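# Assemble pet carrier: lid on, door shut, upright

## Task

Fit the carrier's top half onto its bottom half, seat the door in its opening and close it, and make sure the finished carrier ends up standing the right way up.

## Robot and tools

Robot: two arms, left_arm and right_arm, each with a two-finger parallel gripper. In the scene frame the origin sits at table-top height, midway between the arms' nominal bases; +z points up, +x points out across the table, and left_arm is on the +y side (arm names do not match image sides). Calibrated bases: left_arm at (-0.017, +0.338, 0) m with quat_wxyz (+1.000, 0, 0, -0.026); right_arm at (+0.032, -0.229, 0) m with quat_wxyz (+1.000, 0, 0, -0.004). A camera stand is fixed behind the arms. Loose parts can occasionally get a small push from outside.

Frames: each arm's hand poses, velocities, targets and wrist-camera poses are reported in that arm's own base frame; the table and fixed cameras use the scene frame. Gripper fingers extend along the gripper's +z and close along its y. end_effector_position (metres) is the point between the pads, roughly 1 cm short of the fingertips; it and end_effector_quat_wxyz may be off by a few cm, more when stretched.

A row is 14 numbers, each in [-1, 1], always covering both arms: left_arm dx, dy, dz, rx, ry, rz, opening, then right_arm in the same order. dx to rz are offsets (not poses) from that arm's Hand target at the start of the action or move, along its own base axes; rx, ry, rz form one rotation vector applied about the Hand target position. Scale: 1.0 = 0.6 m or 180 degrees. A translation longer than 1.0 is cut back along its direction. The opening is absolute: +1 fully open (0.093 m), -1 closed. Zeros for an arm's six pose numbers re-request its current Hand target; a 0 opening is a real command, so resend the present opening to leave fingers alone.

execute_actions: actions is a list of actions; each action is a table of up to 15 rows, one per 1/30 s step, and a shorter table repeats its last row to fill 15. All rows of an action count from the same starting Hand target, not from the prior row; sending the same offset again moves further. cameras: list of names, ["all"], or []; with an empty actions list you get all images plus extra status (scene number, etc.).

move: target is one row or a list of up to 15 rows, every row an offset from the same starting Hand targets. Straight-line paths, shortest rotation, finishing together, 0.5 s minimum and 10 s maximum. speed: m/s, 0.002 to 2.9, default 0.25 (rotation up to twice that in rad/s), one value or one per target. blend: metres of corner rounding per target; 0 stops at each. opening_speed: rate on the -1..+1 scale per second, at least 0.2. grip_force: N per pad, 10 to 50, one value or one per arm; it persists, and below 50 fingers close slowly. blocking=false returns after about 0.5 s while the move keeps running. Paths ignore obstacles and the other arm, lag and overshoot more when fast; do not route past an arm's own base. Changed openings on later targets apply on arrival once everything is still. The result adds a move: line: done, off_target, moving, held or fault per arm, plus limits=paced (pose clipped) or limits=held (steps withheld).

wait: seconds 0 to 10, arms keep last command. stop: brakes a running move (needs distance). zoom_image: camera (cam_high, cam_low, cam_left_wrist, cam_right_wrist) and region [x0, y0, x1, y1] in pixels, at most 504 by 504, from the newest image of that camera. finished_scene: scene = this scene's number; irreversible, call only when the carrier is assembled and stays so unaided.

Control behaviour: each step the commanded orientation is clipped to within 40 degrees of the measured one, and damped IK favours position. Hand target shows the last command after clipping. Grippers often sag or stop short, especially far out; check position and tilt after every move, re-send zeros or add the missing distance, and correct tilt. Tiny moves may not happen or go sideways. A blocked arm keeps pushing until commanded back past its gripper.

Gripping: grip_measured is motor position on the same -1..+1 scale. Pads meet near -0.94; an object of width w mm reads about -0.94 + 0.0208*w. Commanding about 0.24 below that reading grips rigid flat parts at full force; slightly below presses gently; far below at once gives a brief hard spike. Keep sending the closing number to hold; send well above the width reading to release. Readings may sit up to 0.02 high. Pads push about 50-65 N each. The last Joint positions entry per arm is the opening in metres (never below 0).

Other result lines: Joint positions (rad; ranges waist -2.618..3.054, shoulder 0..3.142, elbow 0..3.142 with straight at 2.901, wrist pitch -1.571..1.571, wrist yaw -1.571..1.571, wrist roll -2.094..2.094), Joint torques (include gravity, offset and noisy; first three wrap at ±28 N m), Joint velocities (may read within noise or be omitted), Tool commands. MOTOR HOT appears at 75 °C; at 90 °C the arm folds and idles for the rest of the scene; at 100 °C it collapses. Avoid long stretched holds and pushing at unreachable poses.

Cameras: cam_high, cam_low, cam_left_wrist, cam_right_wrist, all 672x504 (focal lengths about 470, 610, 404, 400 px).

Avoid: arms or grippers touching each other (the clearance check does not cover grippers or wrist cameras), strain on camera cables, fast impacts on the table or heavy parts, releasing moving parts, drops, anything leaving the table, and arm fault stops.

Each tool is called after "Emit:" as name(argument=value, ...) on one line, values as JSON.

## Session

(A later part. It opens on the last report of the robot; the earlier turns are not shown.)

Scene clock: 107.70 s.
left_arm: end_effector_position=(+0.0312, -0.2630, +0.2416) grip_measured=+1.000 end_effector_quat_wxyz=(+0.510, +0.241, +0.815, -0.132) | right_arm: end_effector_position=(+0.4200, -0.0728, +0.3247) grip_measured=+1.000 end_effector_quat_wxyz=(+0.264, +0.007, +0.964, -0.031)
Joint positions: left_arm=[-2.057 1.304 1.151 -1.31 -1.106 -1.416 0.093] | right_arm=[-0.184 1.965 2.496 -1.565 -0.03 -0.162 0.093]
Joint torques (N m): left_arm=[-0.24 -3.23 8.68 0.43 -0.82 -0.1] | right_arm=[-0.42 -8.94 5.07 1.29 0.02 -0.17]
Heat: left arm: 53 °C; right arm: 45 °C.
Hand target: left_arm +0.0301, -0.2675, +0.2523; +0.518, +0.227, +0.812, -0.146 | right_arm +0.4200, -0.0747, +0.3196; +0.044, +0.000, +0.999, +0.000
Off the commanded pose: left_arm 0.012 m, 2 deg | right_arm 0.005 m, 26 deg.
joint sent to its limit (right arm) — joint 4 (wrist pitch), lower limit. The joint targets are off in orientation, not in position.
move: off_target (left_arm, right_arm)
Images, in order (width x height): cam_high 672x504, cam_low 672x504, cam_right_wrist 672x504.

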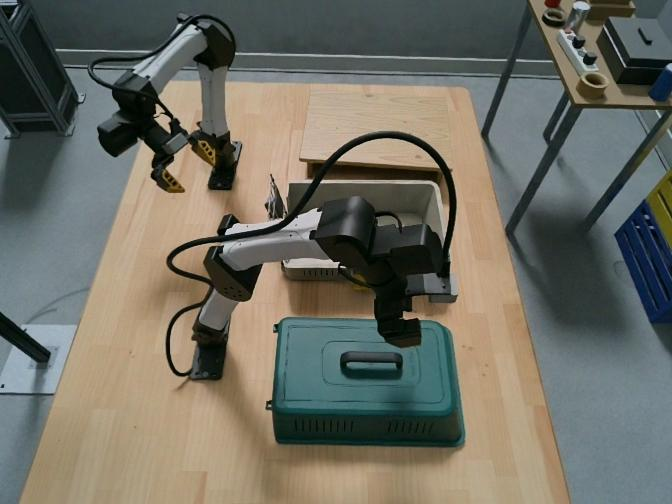

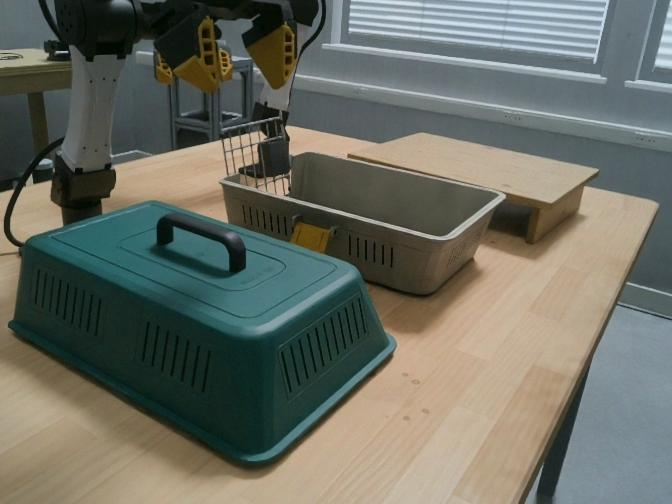

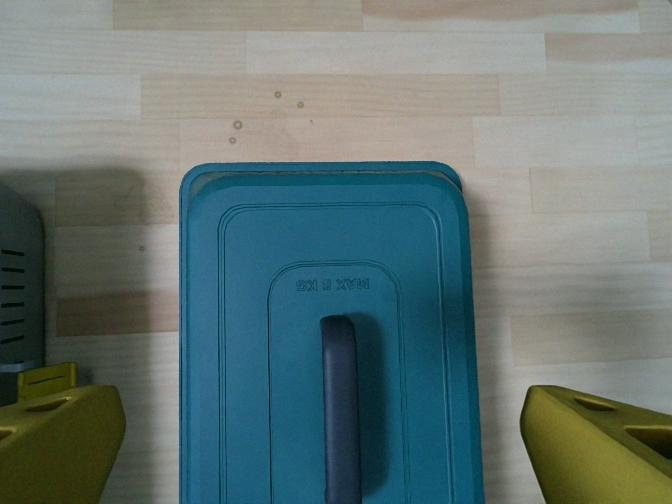

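Emit:
move(target=[0,0,0,0,0,0,1, 0.067,0.725,0.067,0,-0.25,0,1], cameras=["cam_right_wrist","cam_high","cam_low"], speed=0.4)

Scene clock: 118.63 s.
left_arm: end_effector_position=(+0.0312, -0.2630, +0.2416) grip_measured=+1.000 end_effector_quat_wxyz=(+0.510, +0.241, +0.815, -0.132) | right_arm: end_effector_position=(+0.4558, +0.3598, +0.3494) grip_measured=+1.000 end_effector_quat_wxyz=(+0.514, -0.036, +0.855, +0.062)
Joint positions: left_arm=[-2.057 1.304 1.151 -1.31 -1.106 -1.416 0.093] | right_arm=[0.827 2.352 2.838 -1.074 0.578 0.426 0.093]
Joint torques (N m): left_arm=[-0.12 -3.12 8.87 0.42 -0.85 -0.08] | right_arm=[-0.44 -12.49 9.24 1.98 0.31 -0.14]
Heat: left arm: 53 °C; right arm: 44 °C.
Hand target: left_arm +0.0301, -0.2675, +0.2523; +0.518, +0.227, +0.812, -0.146 | right_arm +0.4601, +0.3602, +0.3599; +0.423, +0.000, +0.906, -0.001
Off the commanded pose: left_arm 0.012 m, 2 deg | right_arm 0.011 m, 15 deg.
elbow stopped short (right arm): the move would have taken joint 3 (elbow) straighter than the controller allows.
move: off_target (left_arm, right_arm)
Images, in order (width x height): cam_high 672x504, cam_low 672x504, cam_right_wrist 672x504.

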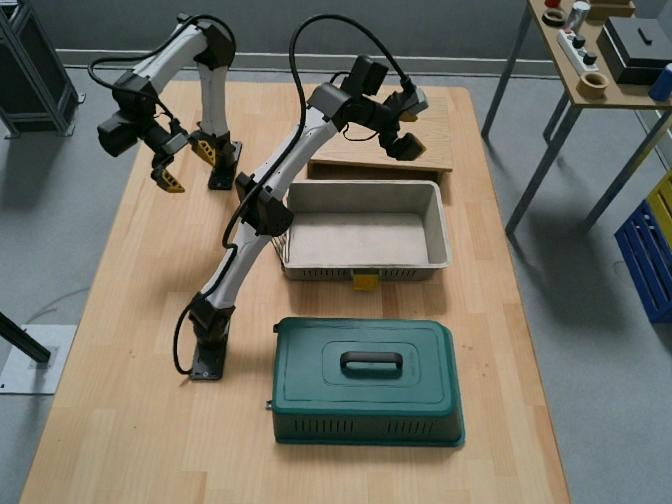

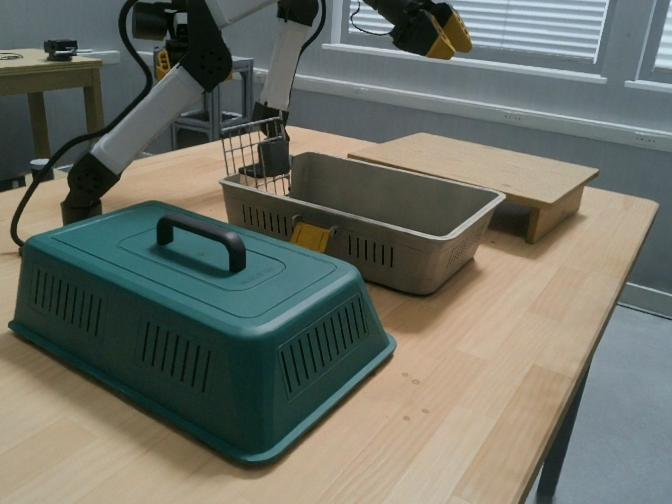

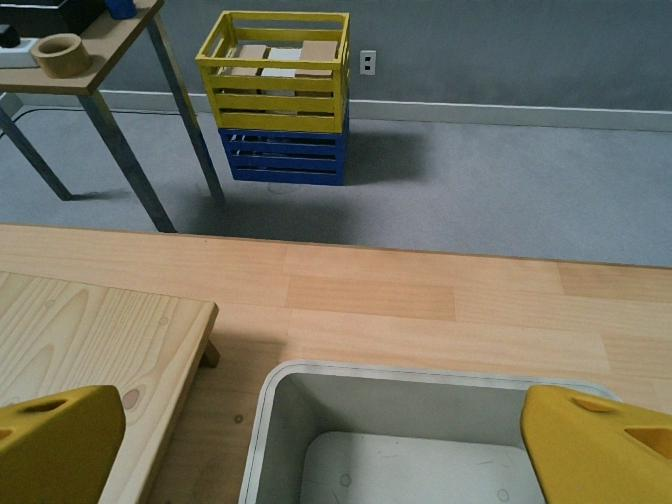

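Emit:
move(target=[0,0,0,0,0,0,1, -0.1,-0.73,-0.083,0,0,0,1], cameras=["cam_right_wrist","cam_high","cam_low"], speed=0.4)

Scene clock: 125.13 s.
left_arm: end_effector_position=(+0.0312, -0.2630, +0.2416) grip_measured=+1.000 end_effector_quat_wxyz=(+0.510, +0.241, +0.815, -0.132) | right_arm: end_effector_position=(+0.3975, -0.0789, +0.3083) grip_measured=+1.000 end_effector_quat_wxyz=(+0.422, +0.007, +0.906, -0.003)
Joint positions: left_arm=[-2.057 1.304 1.151 -1.31 -1.106 -1.416 0.093] | right_arm=[-0.279 1.448 1.572 -0.84 -0.2 -0.171 0.093]
Joint torques (N m): left_arm=[-0.17 -3.18 8.69 0.43 -0.88 -0.06] | right_arm=[-0.28 -5.3 9.16 1.71 -0.23 -0.17]
Heat: left arm: 54 °C; right arm: 44 °C.
Hand target: left_arm +0.0301, -0.2675, +0.2523; +0.518, +0.227, +0.812, -0.146 | right_arm +0.4001, -0.0778, +0.3100; +0.423, +0.000, +0.906, -0.001
Off the commanded pose: left_arm 0.012 m, 2 deg | right_arm 0.003 m, 1 deg.
move: off_target (left_arm)
Images, in order (width x height): cam_high 672x504, cam_low 672x504, cam_right_wrist 672x504.

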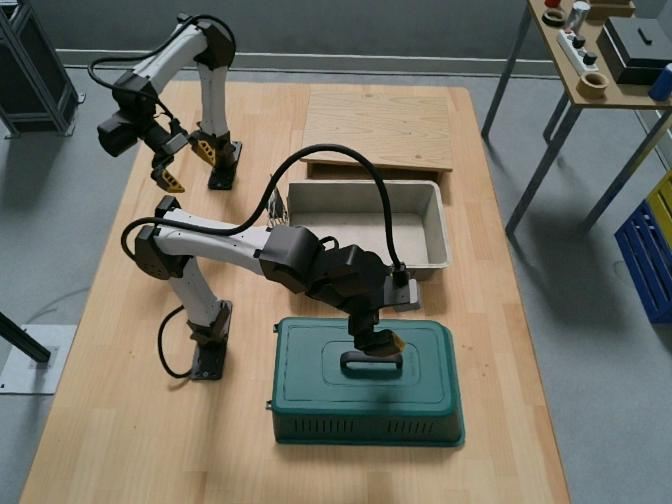

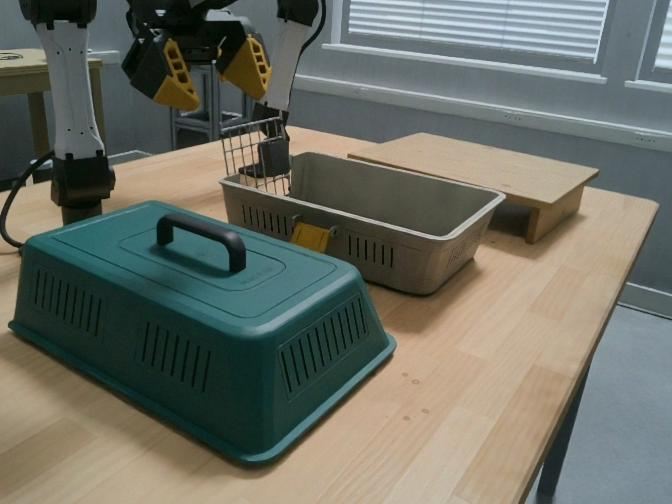

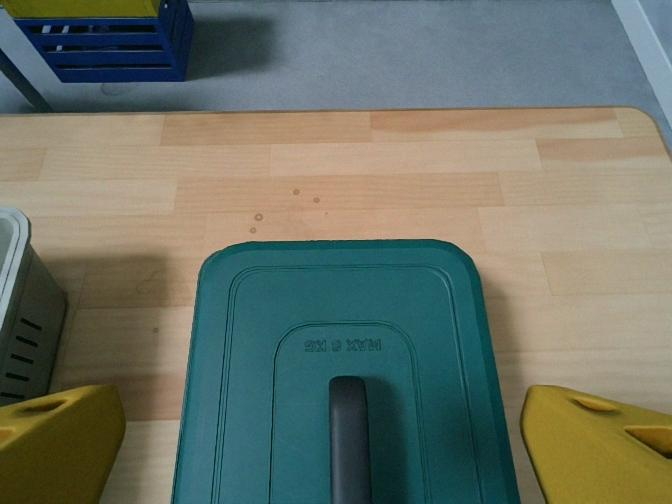

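Emit:
move(target=[0,0,0,0,0,0,1, 0,-0.018,-0.125,0,0,0,1], cameras=["cam_right_wrist","cam_high","cam_low"])

Scene clock: 130.50 s.
left_arm: end_effector_position=(+0.0312, -0.2630, +0.2416) grip_measured=+1.000 end_effector_quat_wxyz=(+0.510, +0.241, +0.815, -0.132) | right_arm: end_effector_position=(+0.4002, -0.0884, +0.2263) grip_measured=+1.000 end_effector_quat_wxyz=(+0.406, +0.007, +0.914, +0.003)
Joint positions: left_arm=[-2.057 1.304 1.151 -1.31 -1.106 -1.416 0.093] | right_arm=[-0.31 1.432 1.251 -0.577 -0.228 -0.196 0.093]
Joint torques (N m): left_arm=[-0.17 -3.22 8.58 0.42 -0.84 -0.06] | right_arm=[-0.66 -8.69 7.23 1.93 -0.24 -0.16]
Heat: left arm: 54 °C; right arm: 44 °C.
Hand target: left_arm +0.0301, -0.2675, +0.2523; +0.518, +0.227, +0.812, -0.146 | right_arm +0.4001, -0.0885, +0.2349; +0.423, +0.000, +0.906, +0.000
Off the commanded pose: left_arm 0.012 m, 2 deg | right_arm 0.009 m, 2 deg.
move: off_target (left_arm)
Images, in order (width x height): cam_high 672x504, cam_low 672x504, cam_right_wrist 672x504.

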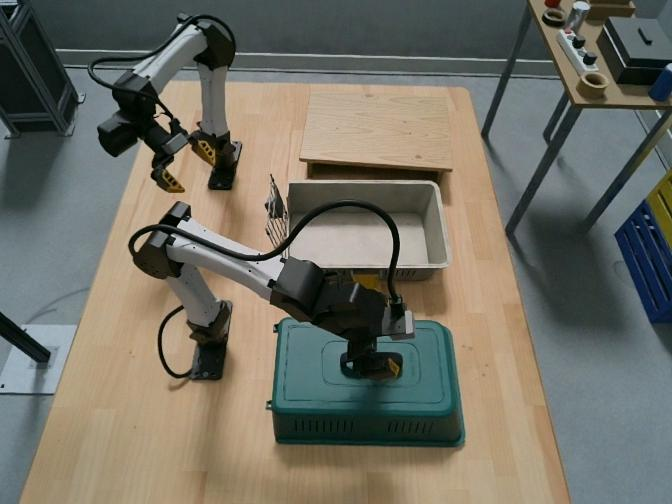

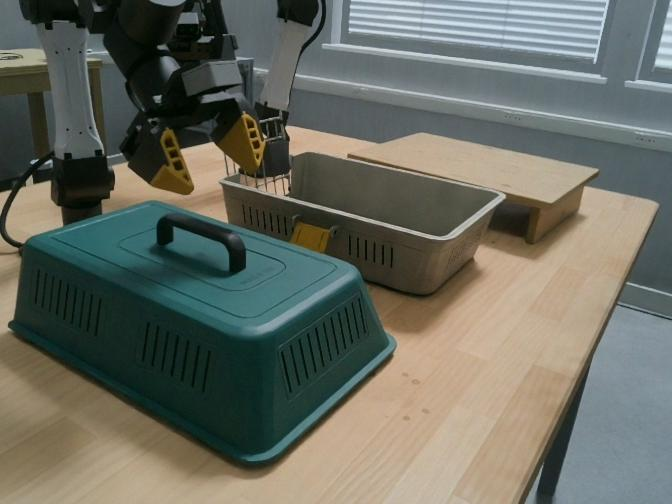

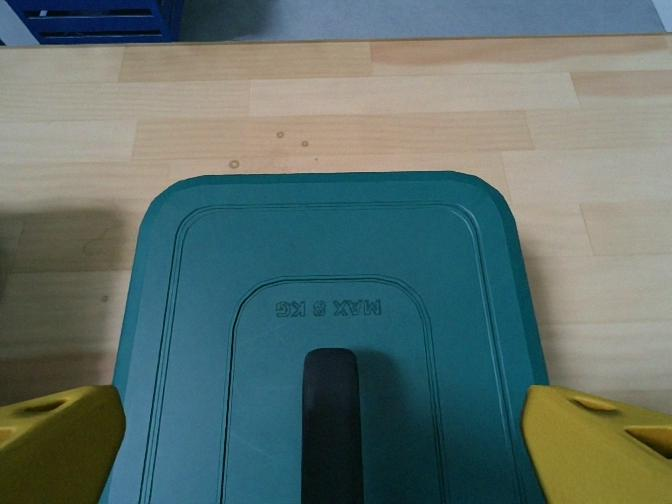

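Emit:
move(target=[0,0,0,0,0,0,1, -0.01,0,-0.058,0,-0.012,0,1], cameras=["cam_right_wrist","cam_high","cam_low"], speed=0.15)

Emit:
zoom_image(camera="cam_low", region=[80, 100, 320, 300])

Emit:
zoom_image(camera="cam_high", region=[270, 280, 470, 440])

Scene clock: 135.10 s.
left_arm: end_effector_position=(+0.0312, -0.2630, +0.2416) grip_measured=+1.000 end_effector_quat_wxyz=(+0.510, +0.241, +0.815, -0.132) | right_arm: end_effector_position=(+0.3941, -0.0880, +0.1916) grip_measured=+1.000 end_effector_quat_wxyz=(+0.424, +0.006, +0.906, +0.003)
Joint positions: left_arm=[-2.057 1.304 1.151 -1.31 -1.106 -1.416 0.093] | right_arm=[-0.32 1.39 1.052 -0.384 -0.244 -0.196 0.093]
Joint torques (N m): left_arm=[-0.12 -3.29 8.7 0.41 -0.87 -0.07] | right_arm=[-0.76 -8.34 7.2 1.98 -0.24 -0.15]
Heat: left arm: 54 °C; right arm: 44 °C.
Hand target: left_arm +0.0301, -0.2675, +0.2523; +0.518, +0.227, +0.812, -0.146 | right_arm +0.3942, -0.0885, +0.2003; +0.440, +0.000, +0.898, +0.000
Off the commanded pose: left_arm 0.012 m, 2 deg | right_arm 0.009 m, 2 deg.
move: off_target (left_arm)
Images, in order (width x height): cam_high 672x504, cam_low 672x504, cam_right_wrist 672x504.

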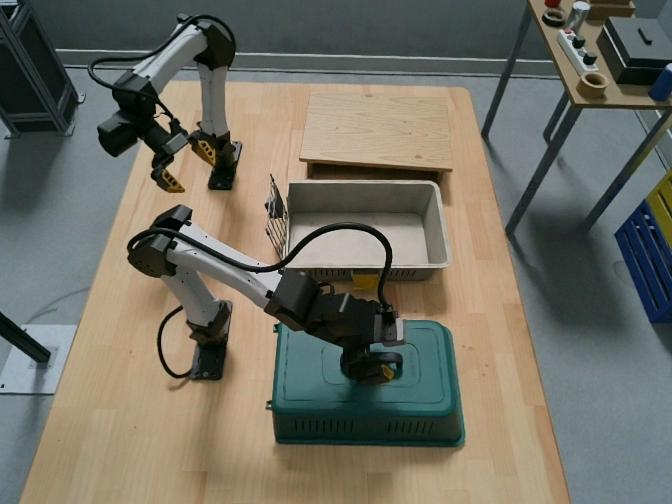

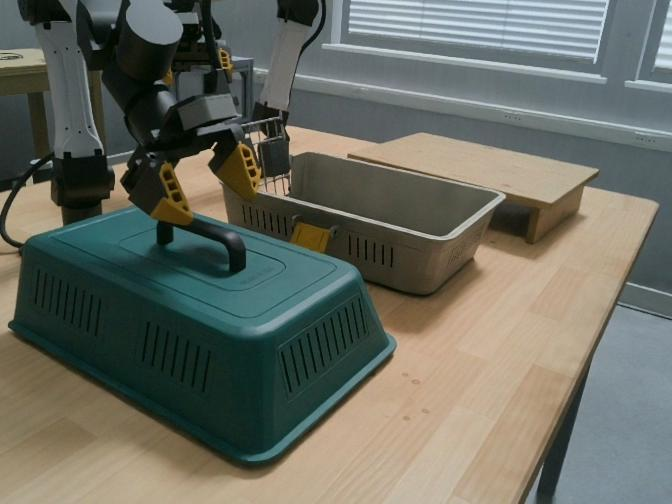

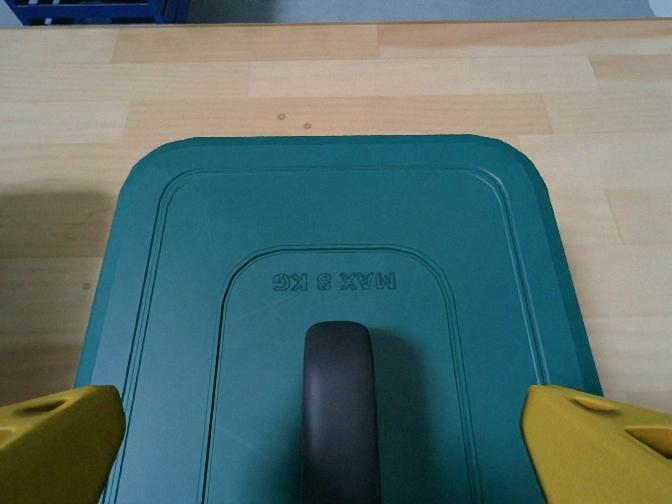

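Scaled by 2.100 from the camera's 672x504 image, which has a finer 960x720 frame.

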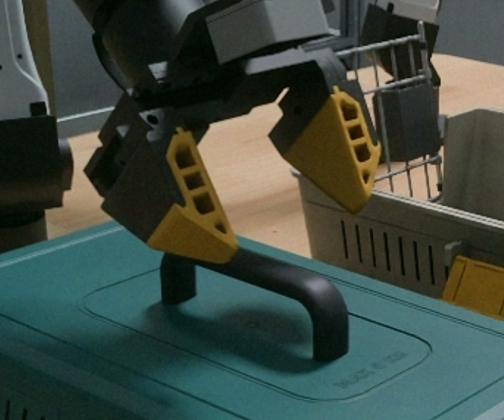

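Scaled by 2.520 from the camera's 672x504 image, which has a finer 960x720 frame.

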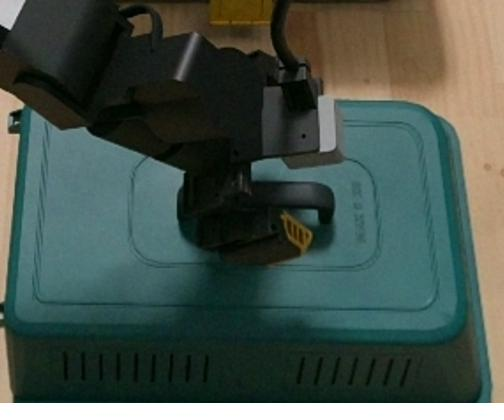

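Emit:
move(target=[0,0,0,0,0,0,1, -0.012,0,-0.042,0,-0.006,0,1], cameras=["cam_right_wrist","cam_low"], speed=0.1)

Emit:
zoom_image(camera="cam_low", region=[80, 100, 320, 300])

Scene clock: 139.23 s.
left_arm: end_effector_position=(+0.0312, -0.2630, +0.2416) grip_measured=+1.000 end_effector_quat_wxyz=(+0.510, +0.241, +0.815, -0.132) | right_arm: end_effector_position=(+0.3867, -0.0880, +0.1663) grip_measured=+1.000 end_effector_quat_wxyz=(+0.432, +0.007, +0.902, +0.003)
Joint positions: left_arm=[-2.057 1.304 1.151 -1.31 -1.106 -1.416 0.093] | right_arm=[-0.332 1.369 0.921 -0.257 -0.256 -0.197 0.093]
Joint torques (N m): left_arm=[-0.31 -3.41 8.64 0.46 -0.84 -0.05] | right_arm=[-0.73 -8.13 7.12 1.99 -0.24 -0.16]
Heat: left arm: 54 °C; right arm: 44 °C.
Hand target: left_arm +0.0301, -0.2675, +0.2523; +0.518, +0.227, +0.812, -0.146 | right_arm +0.3870, -0.0886, +0.1751; +0.449, +0.000, +0.894, -0.001
Off the commanded pose: left_arm 0.012 m, 2 deg | right_arm 0.009 m, 2 deg.
move: off_target (left_arm)
Images, in order (width x height): cam_low 672x504, cam_right_wrist 672x504.

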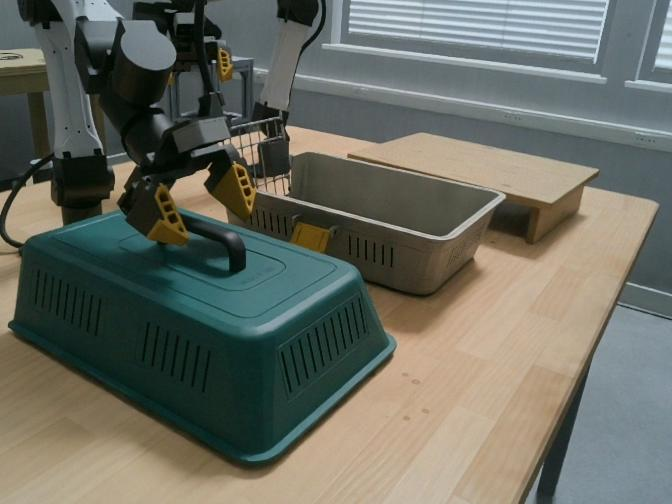

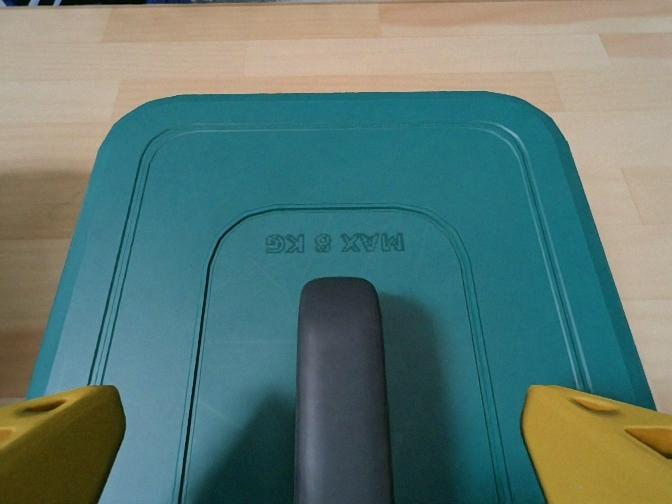

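Scaled by 2.100 from the camera's 672x504 image, which has a finer 960x720 frame.

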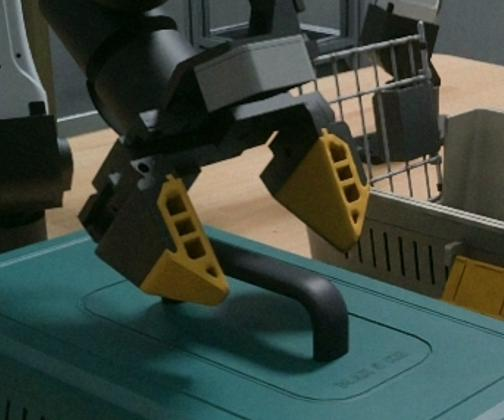

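Emit:
move(target=[0,0,0,0,0,0,1, -0.02,0,-0.032,0,0,0,1], cameras=["cam_right_wrist","cam_low"], speed=0.1)

Emit:
zoom_image(camera="cam_low", region=[80, 100, 320, 300])

Scene clock: 143.60 s.
left_arm: end_effector_position=(+0.0312, -0.2630, +0.2416) grip_measured=+1.000 end_effector_quat_wxyz=(+0.510, +0.241, +0.815, -0.132) | right_arm: end_effector_position=(+0.3745, -0.0879, +0.1476) grip_measured=+1.000 end_effector_quat_wxyz=(+0.432, +0.007, +0.902, +0.004)
Joint positions: left_arm=[-2.057 1.304 1.151 -1.31 -1.106 -1.416 0.093] | right_arm=[-0.347 1.341 0.823 -0.189 -0.268 -0.207 0.093]
Joint torques (N m): left_arm=[-0.2 -3.07 8.83 0.44 -0.85 -0.05] | right_arm=[-0.77 -7.68 6.97 1.99 -0.25 -0.16]
Heat: left arm: 54 °C; right arm: 44 °C.
Hand target: left_arm +0.0301, -0.2675, +0.2523; +0.518, +0.227, +0.812, -0.146 | right_arm +0.3750, -0.0885, +0.1558; +0.449, +0.000, +0.894, +0.000
Off the commanded pose: left_arm 0.012 m, 2 deg | right_arm 0.008 m, 2 deg.
move: off_target (left_arm)
Images, in order (width x height): cam_low 672x504, cam_right_wrist 672x504.

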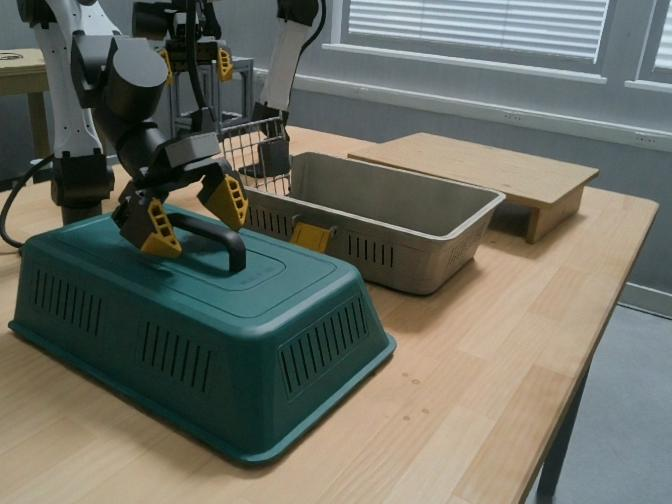

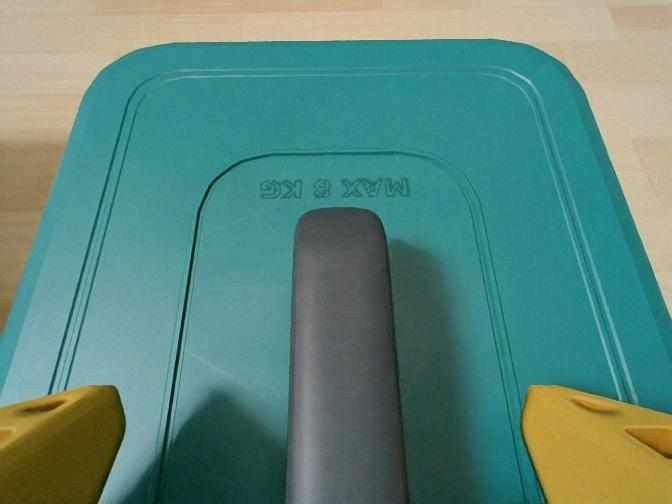

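Scaled by 2.100 from the camera's 672x504 image, which has a finer 960x720 frame.

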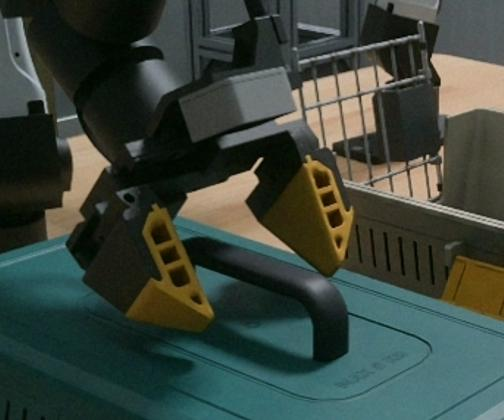

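Emit:
move(target=[[0,0,0,0,0,0,1, 0,-0.012,-0.01,0,0,0,1],[0,0,0,0,0,0,1, 0,-0.012,-0.01,0,0,0,-0.8]], cameras=["cam_right_wrist","cam_low","cam_high"], speed=0.1, opening_speed=0.8)

Emit:
zoom_image(camera="cam_low", region=[80, 100, 320, 300])

Scene clock: 150.40 s.
left_arm: end_effector_position=(+0.0312, -0.2630, +0.2416) grip_measured=+1.000 end_effector_quat_wxyz=(+0.510, +0.241, +0.815, -0.132) | right_arm: end_effector_position=(+0.3743, -0.0939, +0.1491) grip_measured=-0.597 end_effector_quat_wxyz=(+0.441, +0.002, +0.897, +0.003)
Joint positions: left_arm=[-2.057 1.304 1.151 -1.31 -1.106 -1.416 0.093] | right_arm=[-0.374 1.341 0.814 -0.165 -0.297 -0.228 0.017]
Joint torques (N m): left_arm=[-0.27 -3.11 8.8 0.43 -0.84 -0.06] | right_arm=[-0.7 -5.83 6.89 2.01 -0.17 -0.12]
Heat: left arm: 55 °C; right arm: 44 °C.
Hand target: left_arm +0.0301, -0.2675, +0.2523; +0.518, +0.227, +0.812, -0.146 | right_arm +0.3750, -0.0957, +0.1498; +0.449, +0.000, +0.894, +0.000
Off the commanded pose: left_arm 0.012 m, 2 deg | right_arm 0.002 m, 1 deg.
move: off_target (left_arm)
Images, in order (width x height): cam_high 672x504, cam_low 672x504, cam_right_wrist 672x504.

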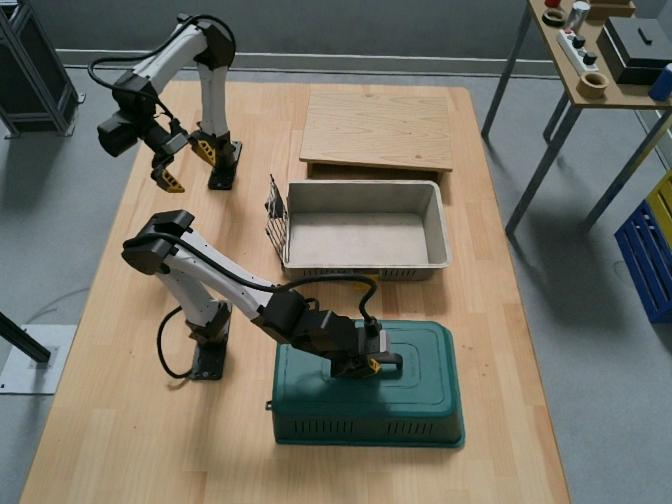

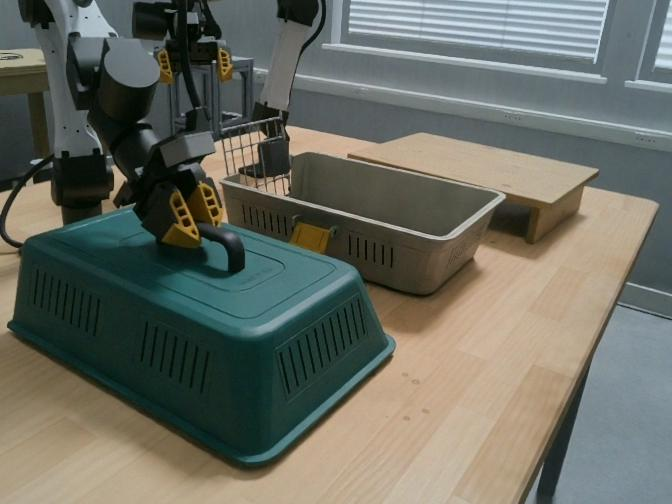

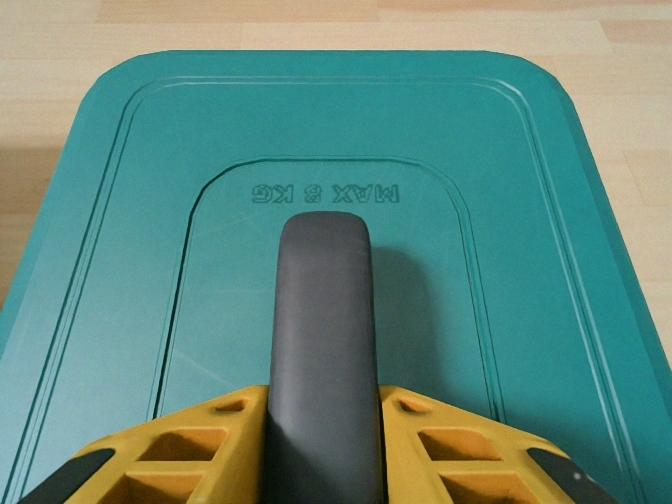

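Scaled by 2.100 from the camera's 672x504 image, which has a finer 960x720 frame.

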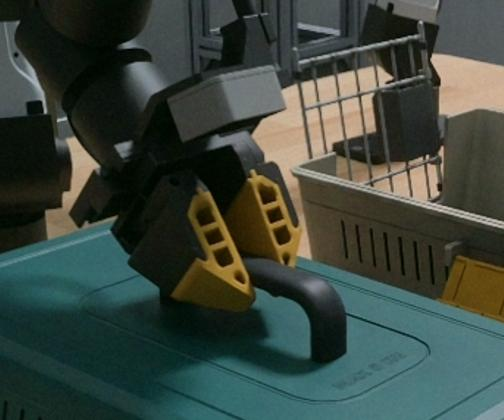

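Emit:
move(target=[0.15,0.146,-0.1,-0.0405,-0.0693,0.0072,-0.3, 0,0,0,0,0,0,-1], cameras=["all"])

Scene clock: 173.40 s.
left_arm: end_effector_position=(+0.1197, -0.1786, +0.1914) grip_measured=-0.298 end_effector_quat_wxyz=(+0.618, +0.205, +0.742, -0.156) | right_arm: end_effector_position=(+0.3743, -0.0939, +0.1491) grip_measured=-0.610 end_effector_quat_wxyz=(+0.441, +0.002, +0.897, +0.003)
Joint positions: left_arm=[-1.815 0.5 0.361 -0.475 -1.242 -0.567 0.031] | right_arm=[-0.374 1.341 0.814 -0.165 -0.297 -0.229 0.016]
Joint torques (N m): left_arm=[0.62 0.1 6.2 1.85 -0.31 0.25] | right_arm=[-0.69 -5.81 6.91 2.01 -0.18 -0.12]
Heat: left arm: 55 °C; right arm: 46 °C.
Hand target: left_arm +0.1201, -0.1800, +0.1922; +0.618, +0.199, +0.742, -0.166 | right_arm +0.3750, -0.0957, +0.1498; +0.449, +0.000, +0.894, +0.000
Off the commanded pose: left_arm 0.002 m, 1 deg | right_arm 0.002 m, 1 deg.
move: done

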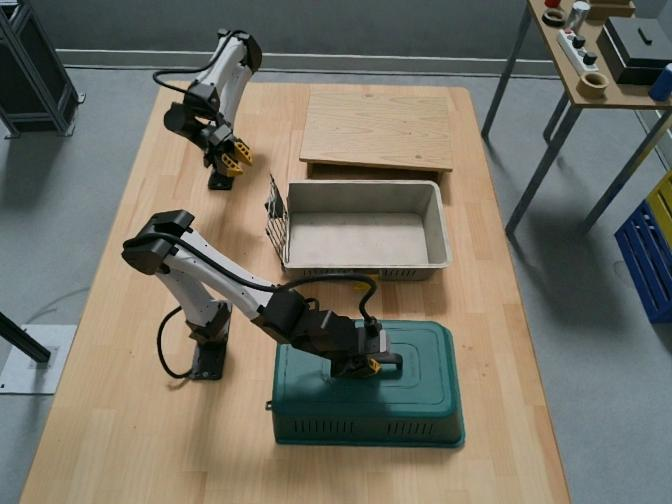

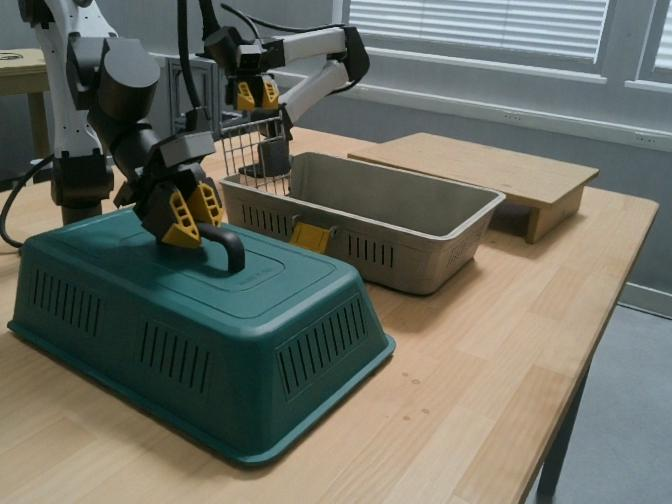

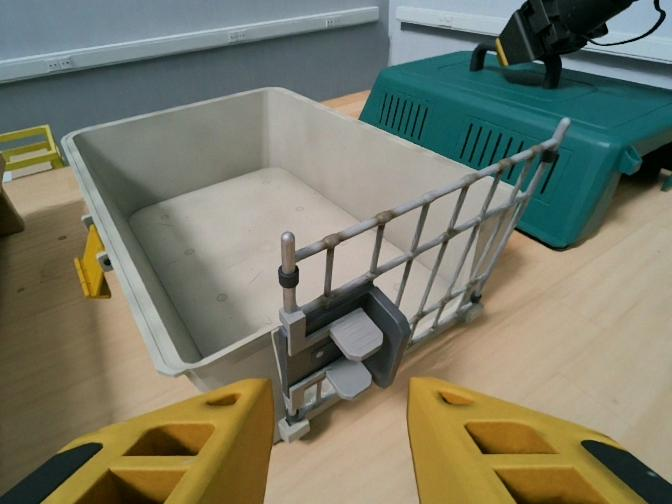

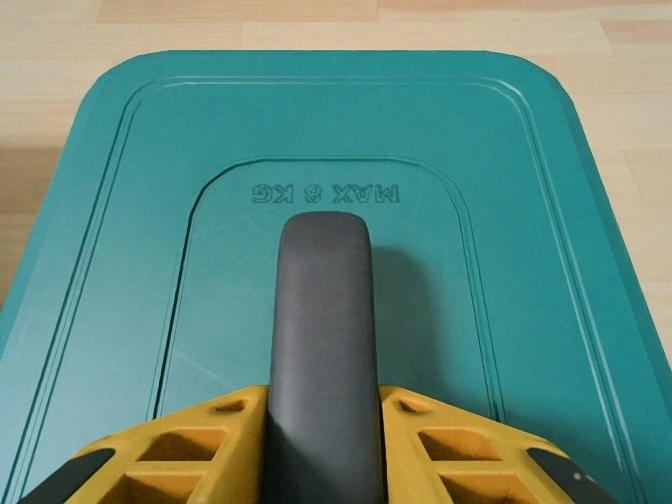

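Emit:
move(target=[0.02,-0.12,-0.02,0,0,0,-0.5, 0,0,0,0,0,0,-1], cameras=["cam_left_wrist","cam_high","cam_low"])

Emit:
zoom_image(camera="cam_low", region=[190, 70, 350, 210])

Emit:
zoom_image(camera="cam_high", region=[200, 130, 340, 290])

Scene clock: 183.10 s.
left_arm: end_effector_position=(+0.1314, -0.2505, +0.1825) grip_measured=-0.498 end_effector_quat_wxyz=(+0.618, +0.198, +0.743, -0.162) | right_arm: end_effector_position=(+0.3743, -0.0939, +0.1491) grip_measured=-0.610 end_effector_quat_wxyz=(+0.441, +0.002, +0.897, +0.003)
Joint positions: left_arm=[-1.645 0.934 0.359 0.163 -1.093 -0.366 0.021] | right_arm=[-0.374 1.341 0.814 -0.165 -0.297 -0.229 0.016]
Joint torques (N m): left_arm=[0.66 -1.07 5.91 2.06 -0.15 0.18] | right_arm=[-0.7 -5.82 6.87 2 -0.18 -0.11]
Heat: left arm: 55 °C; right arm: 46 °C.
Hand target: left_arm +0.1321, -0.2520, +0.1803; +0.618, +0.199, +0.742, -0.166 | right_arm +0.3750, -0.0957, +0.1498; +0.449, +0.000, +0.894, +0.000
Off the commanded pose: left_arm 0.003 m, 0 deg | right_arm 0.002 m, 1 deg.
move: done
Images, in order (width x height): cam_high 672x504, cam_low 672x504, cam_left_wrist 672x504.

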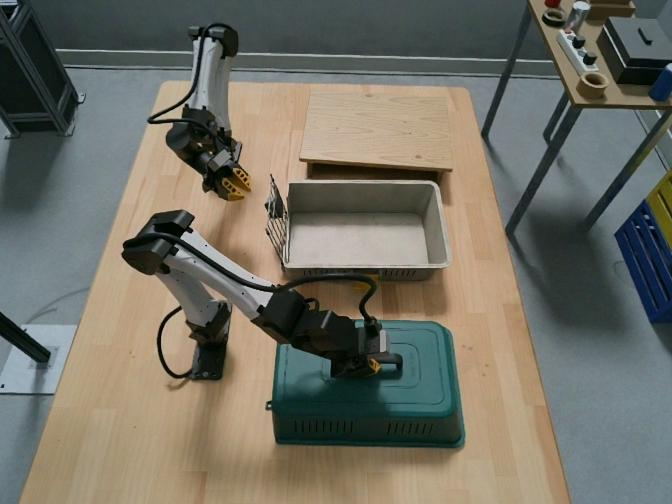

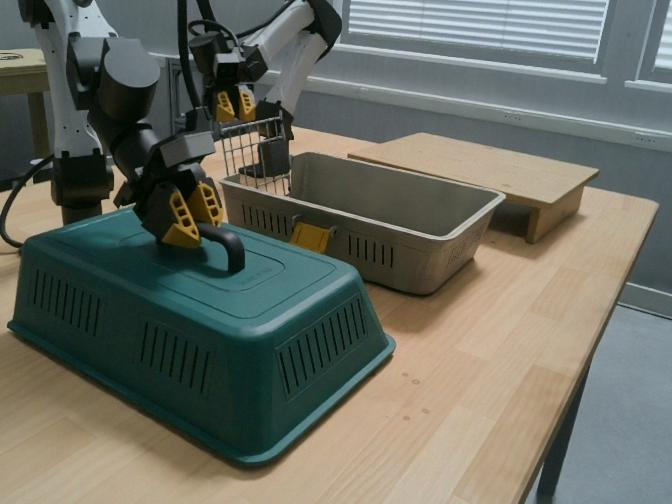

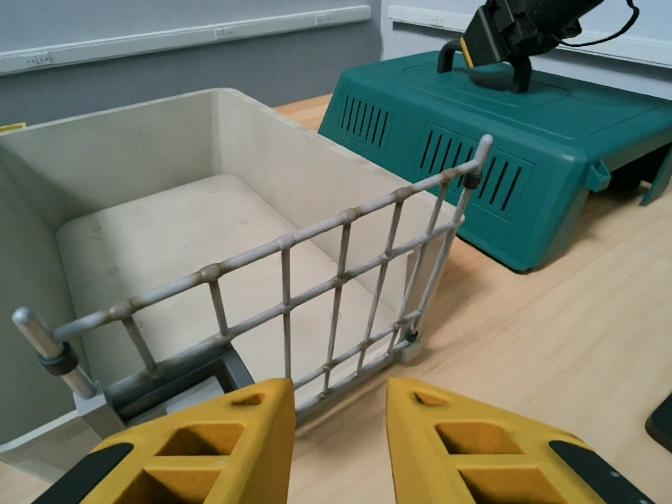

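Scaled by 3.150 from the camera's 672x504 image, which has a finer 960x720 frame.

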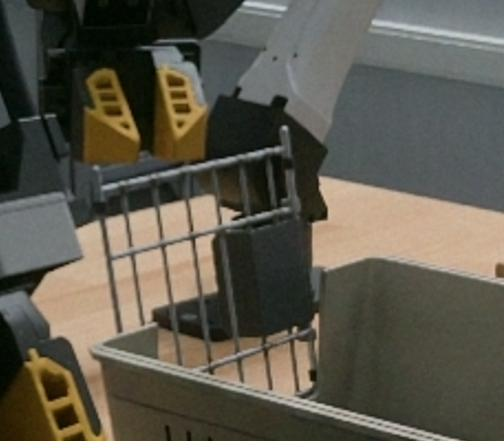

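Scaled by 3.150 from the camera's 672x504 image, which has a finer 960x720 frame.

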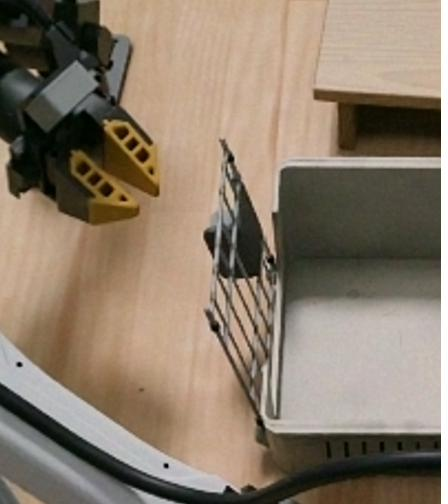

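Emit:
move(target=[0.058,-0.033,-0.033,0,0,0,-0.5, 0,0,0,0,0,0,-1], cameras=["cam_left_wrist","cam_high","cam_low"], speed=0.1)

Emit:
zoom_image(camera="cam_low", region=[190, 70, 350, 210])

Emit:
zoom_image(camera="cam_high", region=[200, 130, 340, 290])

Scene clock: 190.37 s.
left_arm: end_effector_position=(+0.1664, -0.2700, +0.1606) grip_measured=-0.498 end_effector_quat_wxyz=(+0.616, +0.198, +0.745, -0.160) | right_arm: end_effector_position=(+0.3743, -0.0939, +0.1491) grip_measured=-0.610 end_effector_quat_wxyz=(+0.441, +0.002, +0.897, +0.003)
Joint positions: left_arm=[-1.453 1.133 0.318 0.5 -0.916 -0.247 0.021] | right_arm=[-0.374 1.341 0.814 -0.165 -0.297 -0.229 0.016]
Joint torques (N m): left_arm=[0.58 -2.26 5.74 2.28 -0.04 0.3] | right_arm=[-0.73 -5.78 6.87 2.01 -0.17 -0.11]
Heat: left arm: 54 °C; right arm: 47 °C.
Hand target: left_arm +0.1670, -0.2717, +0.1605; +0.618, +0.198, +0.742, -0.166 | right_arm +0.3750, -0.0957, +0.1498; +0.449, +0.000, +0.894, +0.000
Off the commanded pose: left_arm 0.002 m, 1 deg | right_arm 0.002 m, 1 deg.
move: done
Images, in order (width x height): cam_high 672x504, cam_low 672x504, cam_left_wrist 672x504.

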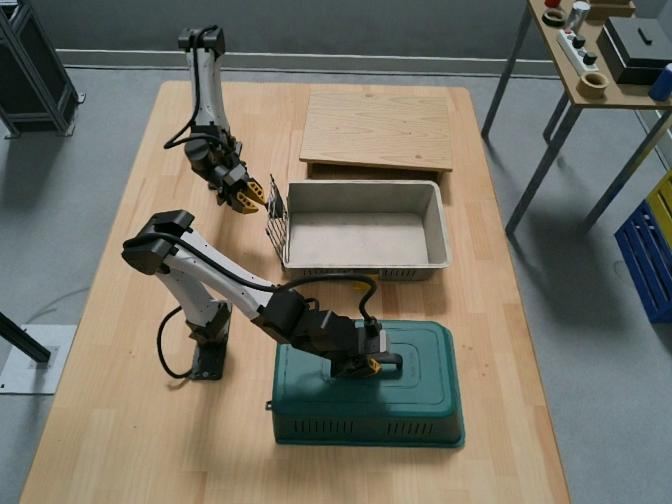

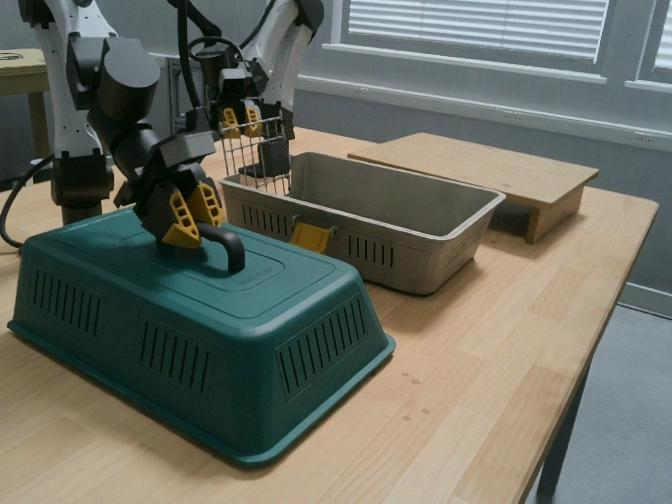

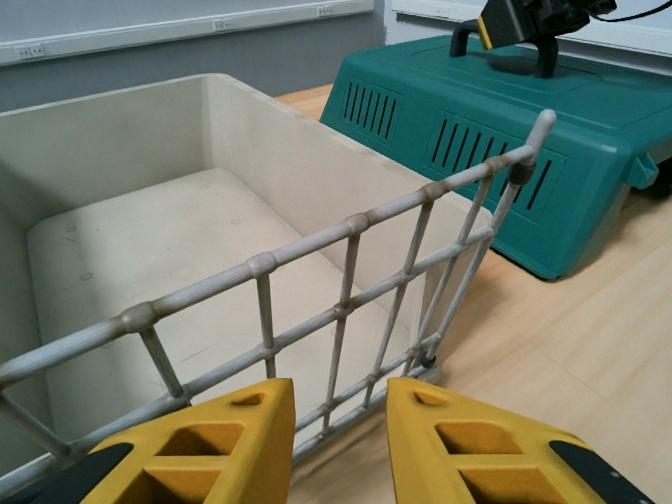

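Scaled by 3.150 from the camera's 672x504 image, which has a finer 960x720 frame.

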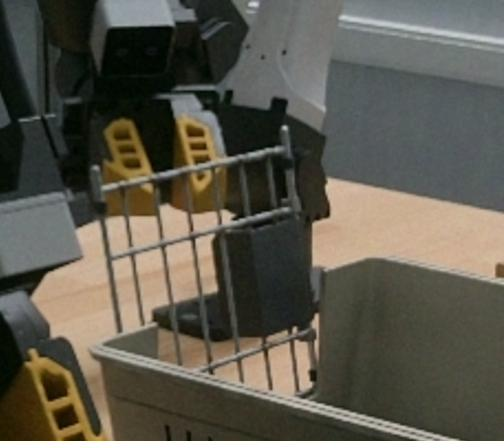

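Scaled by 3.150 from the camera's 672x504 image, which has a finer 960x720 frame.

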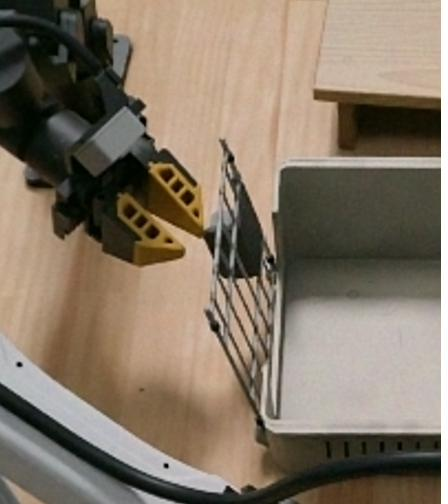

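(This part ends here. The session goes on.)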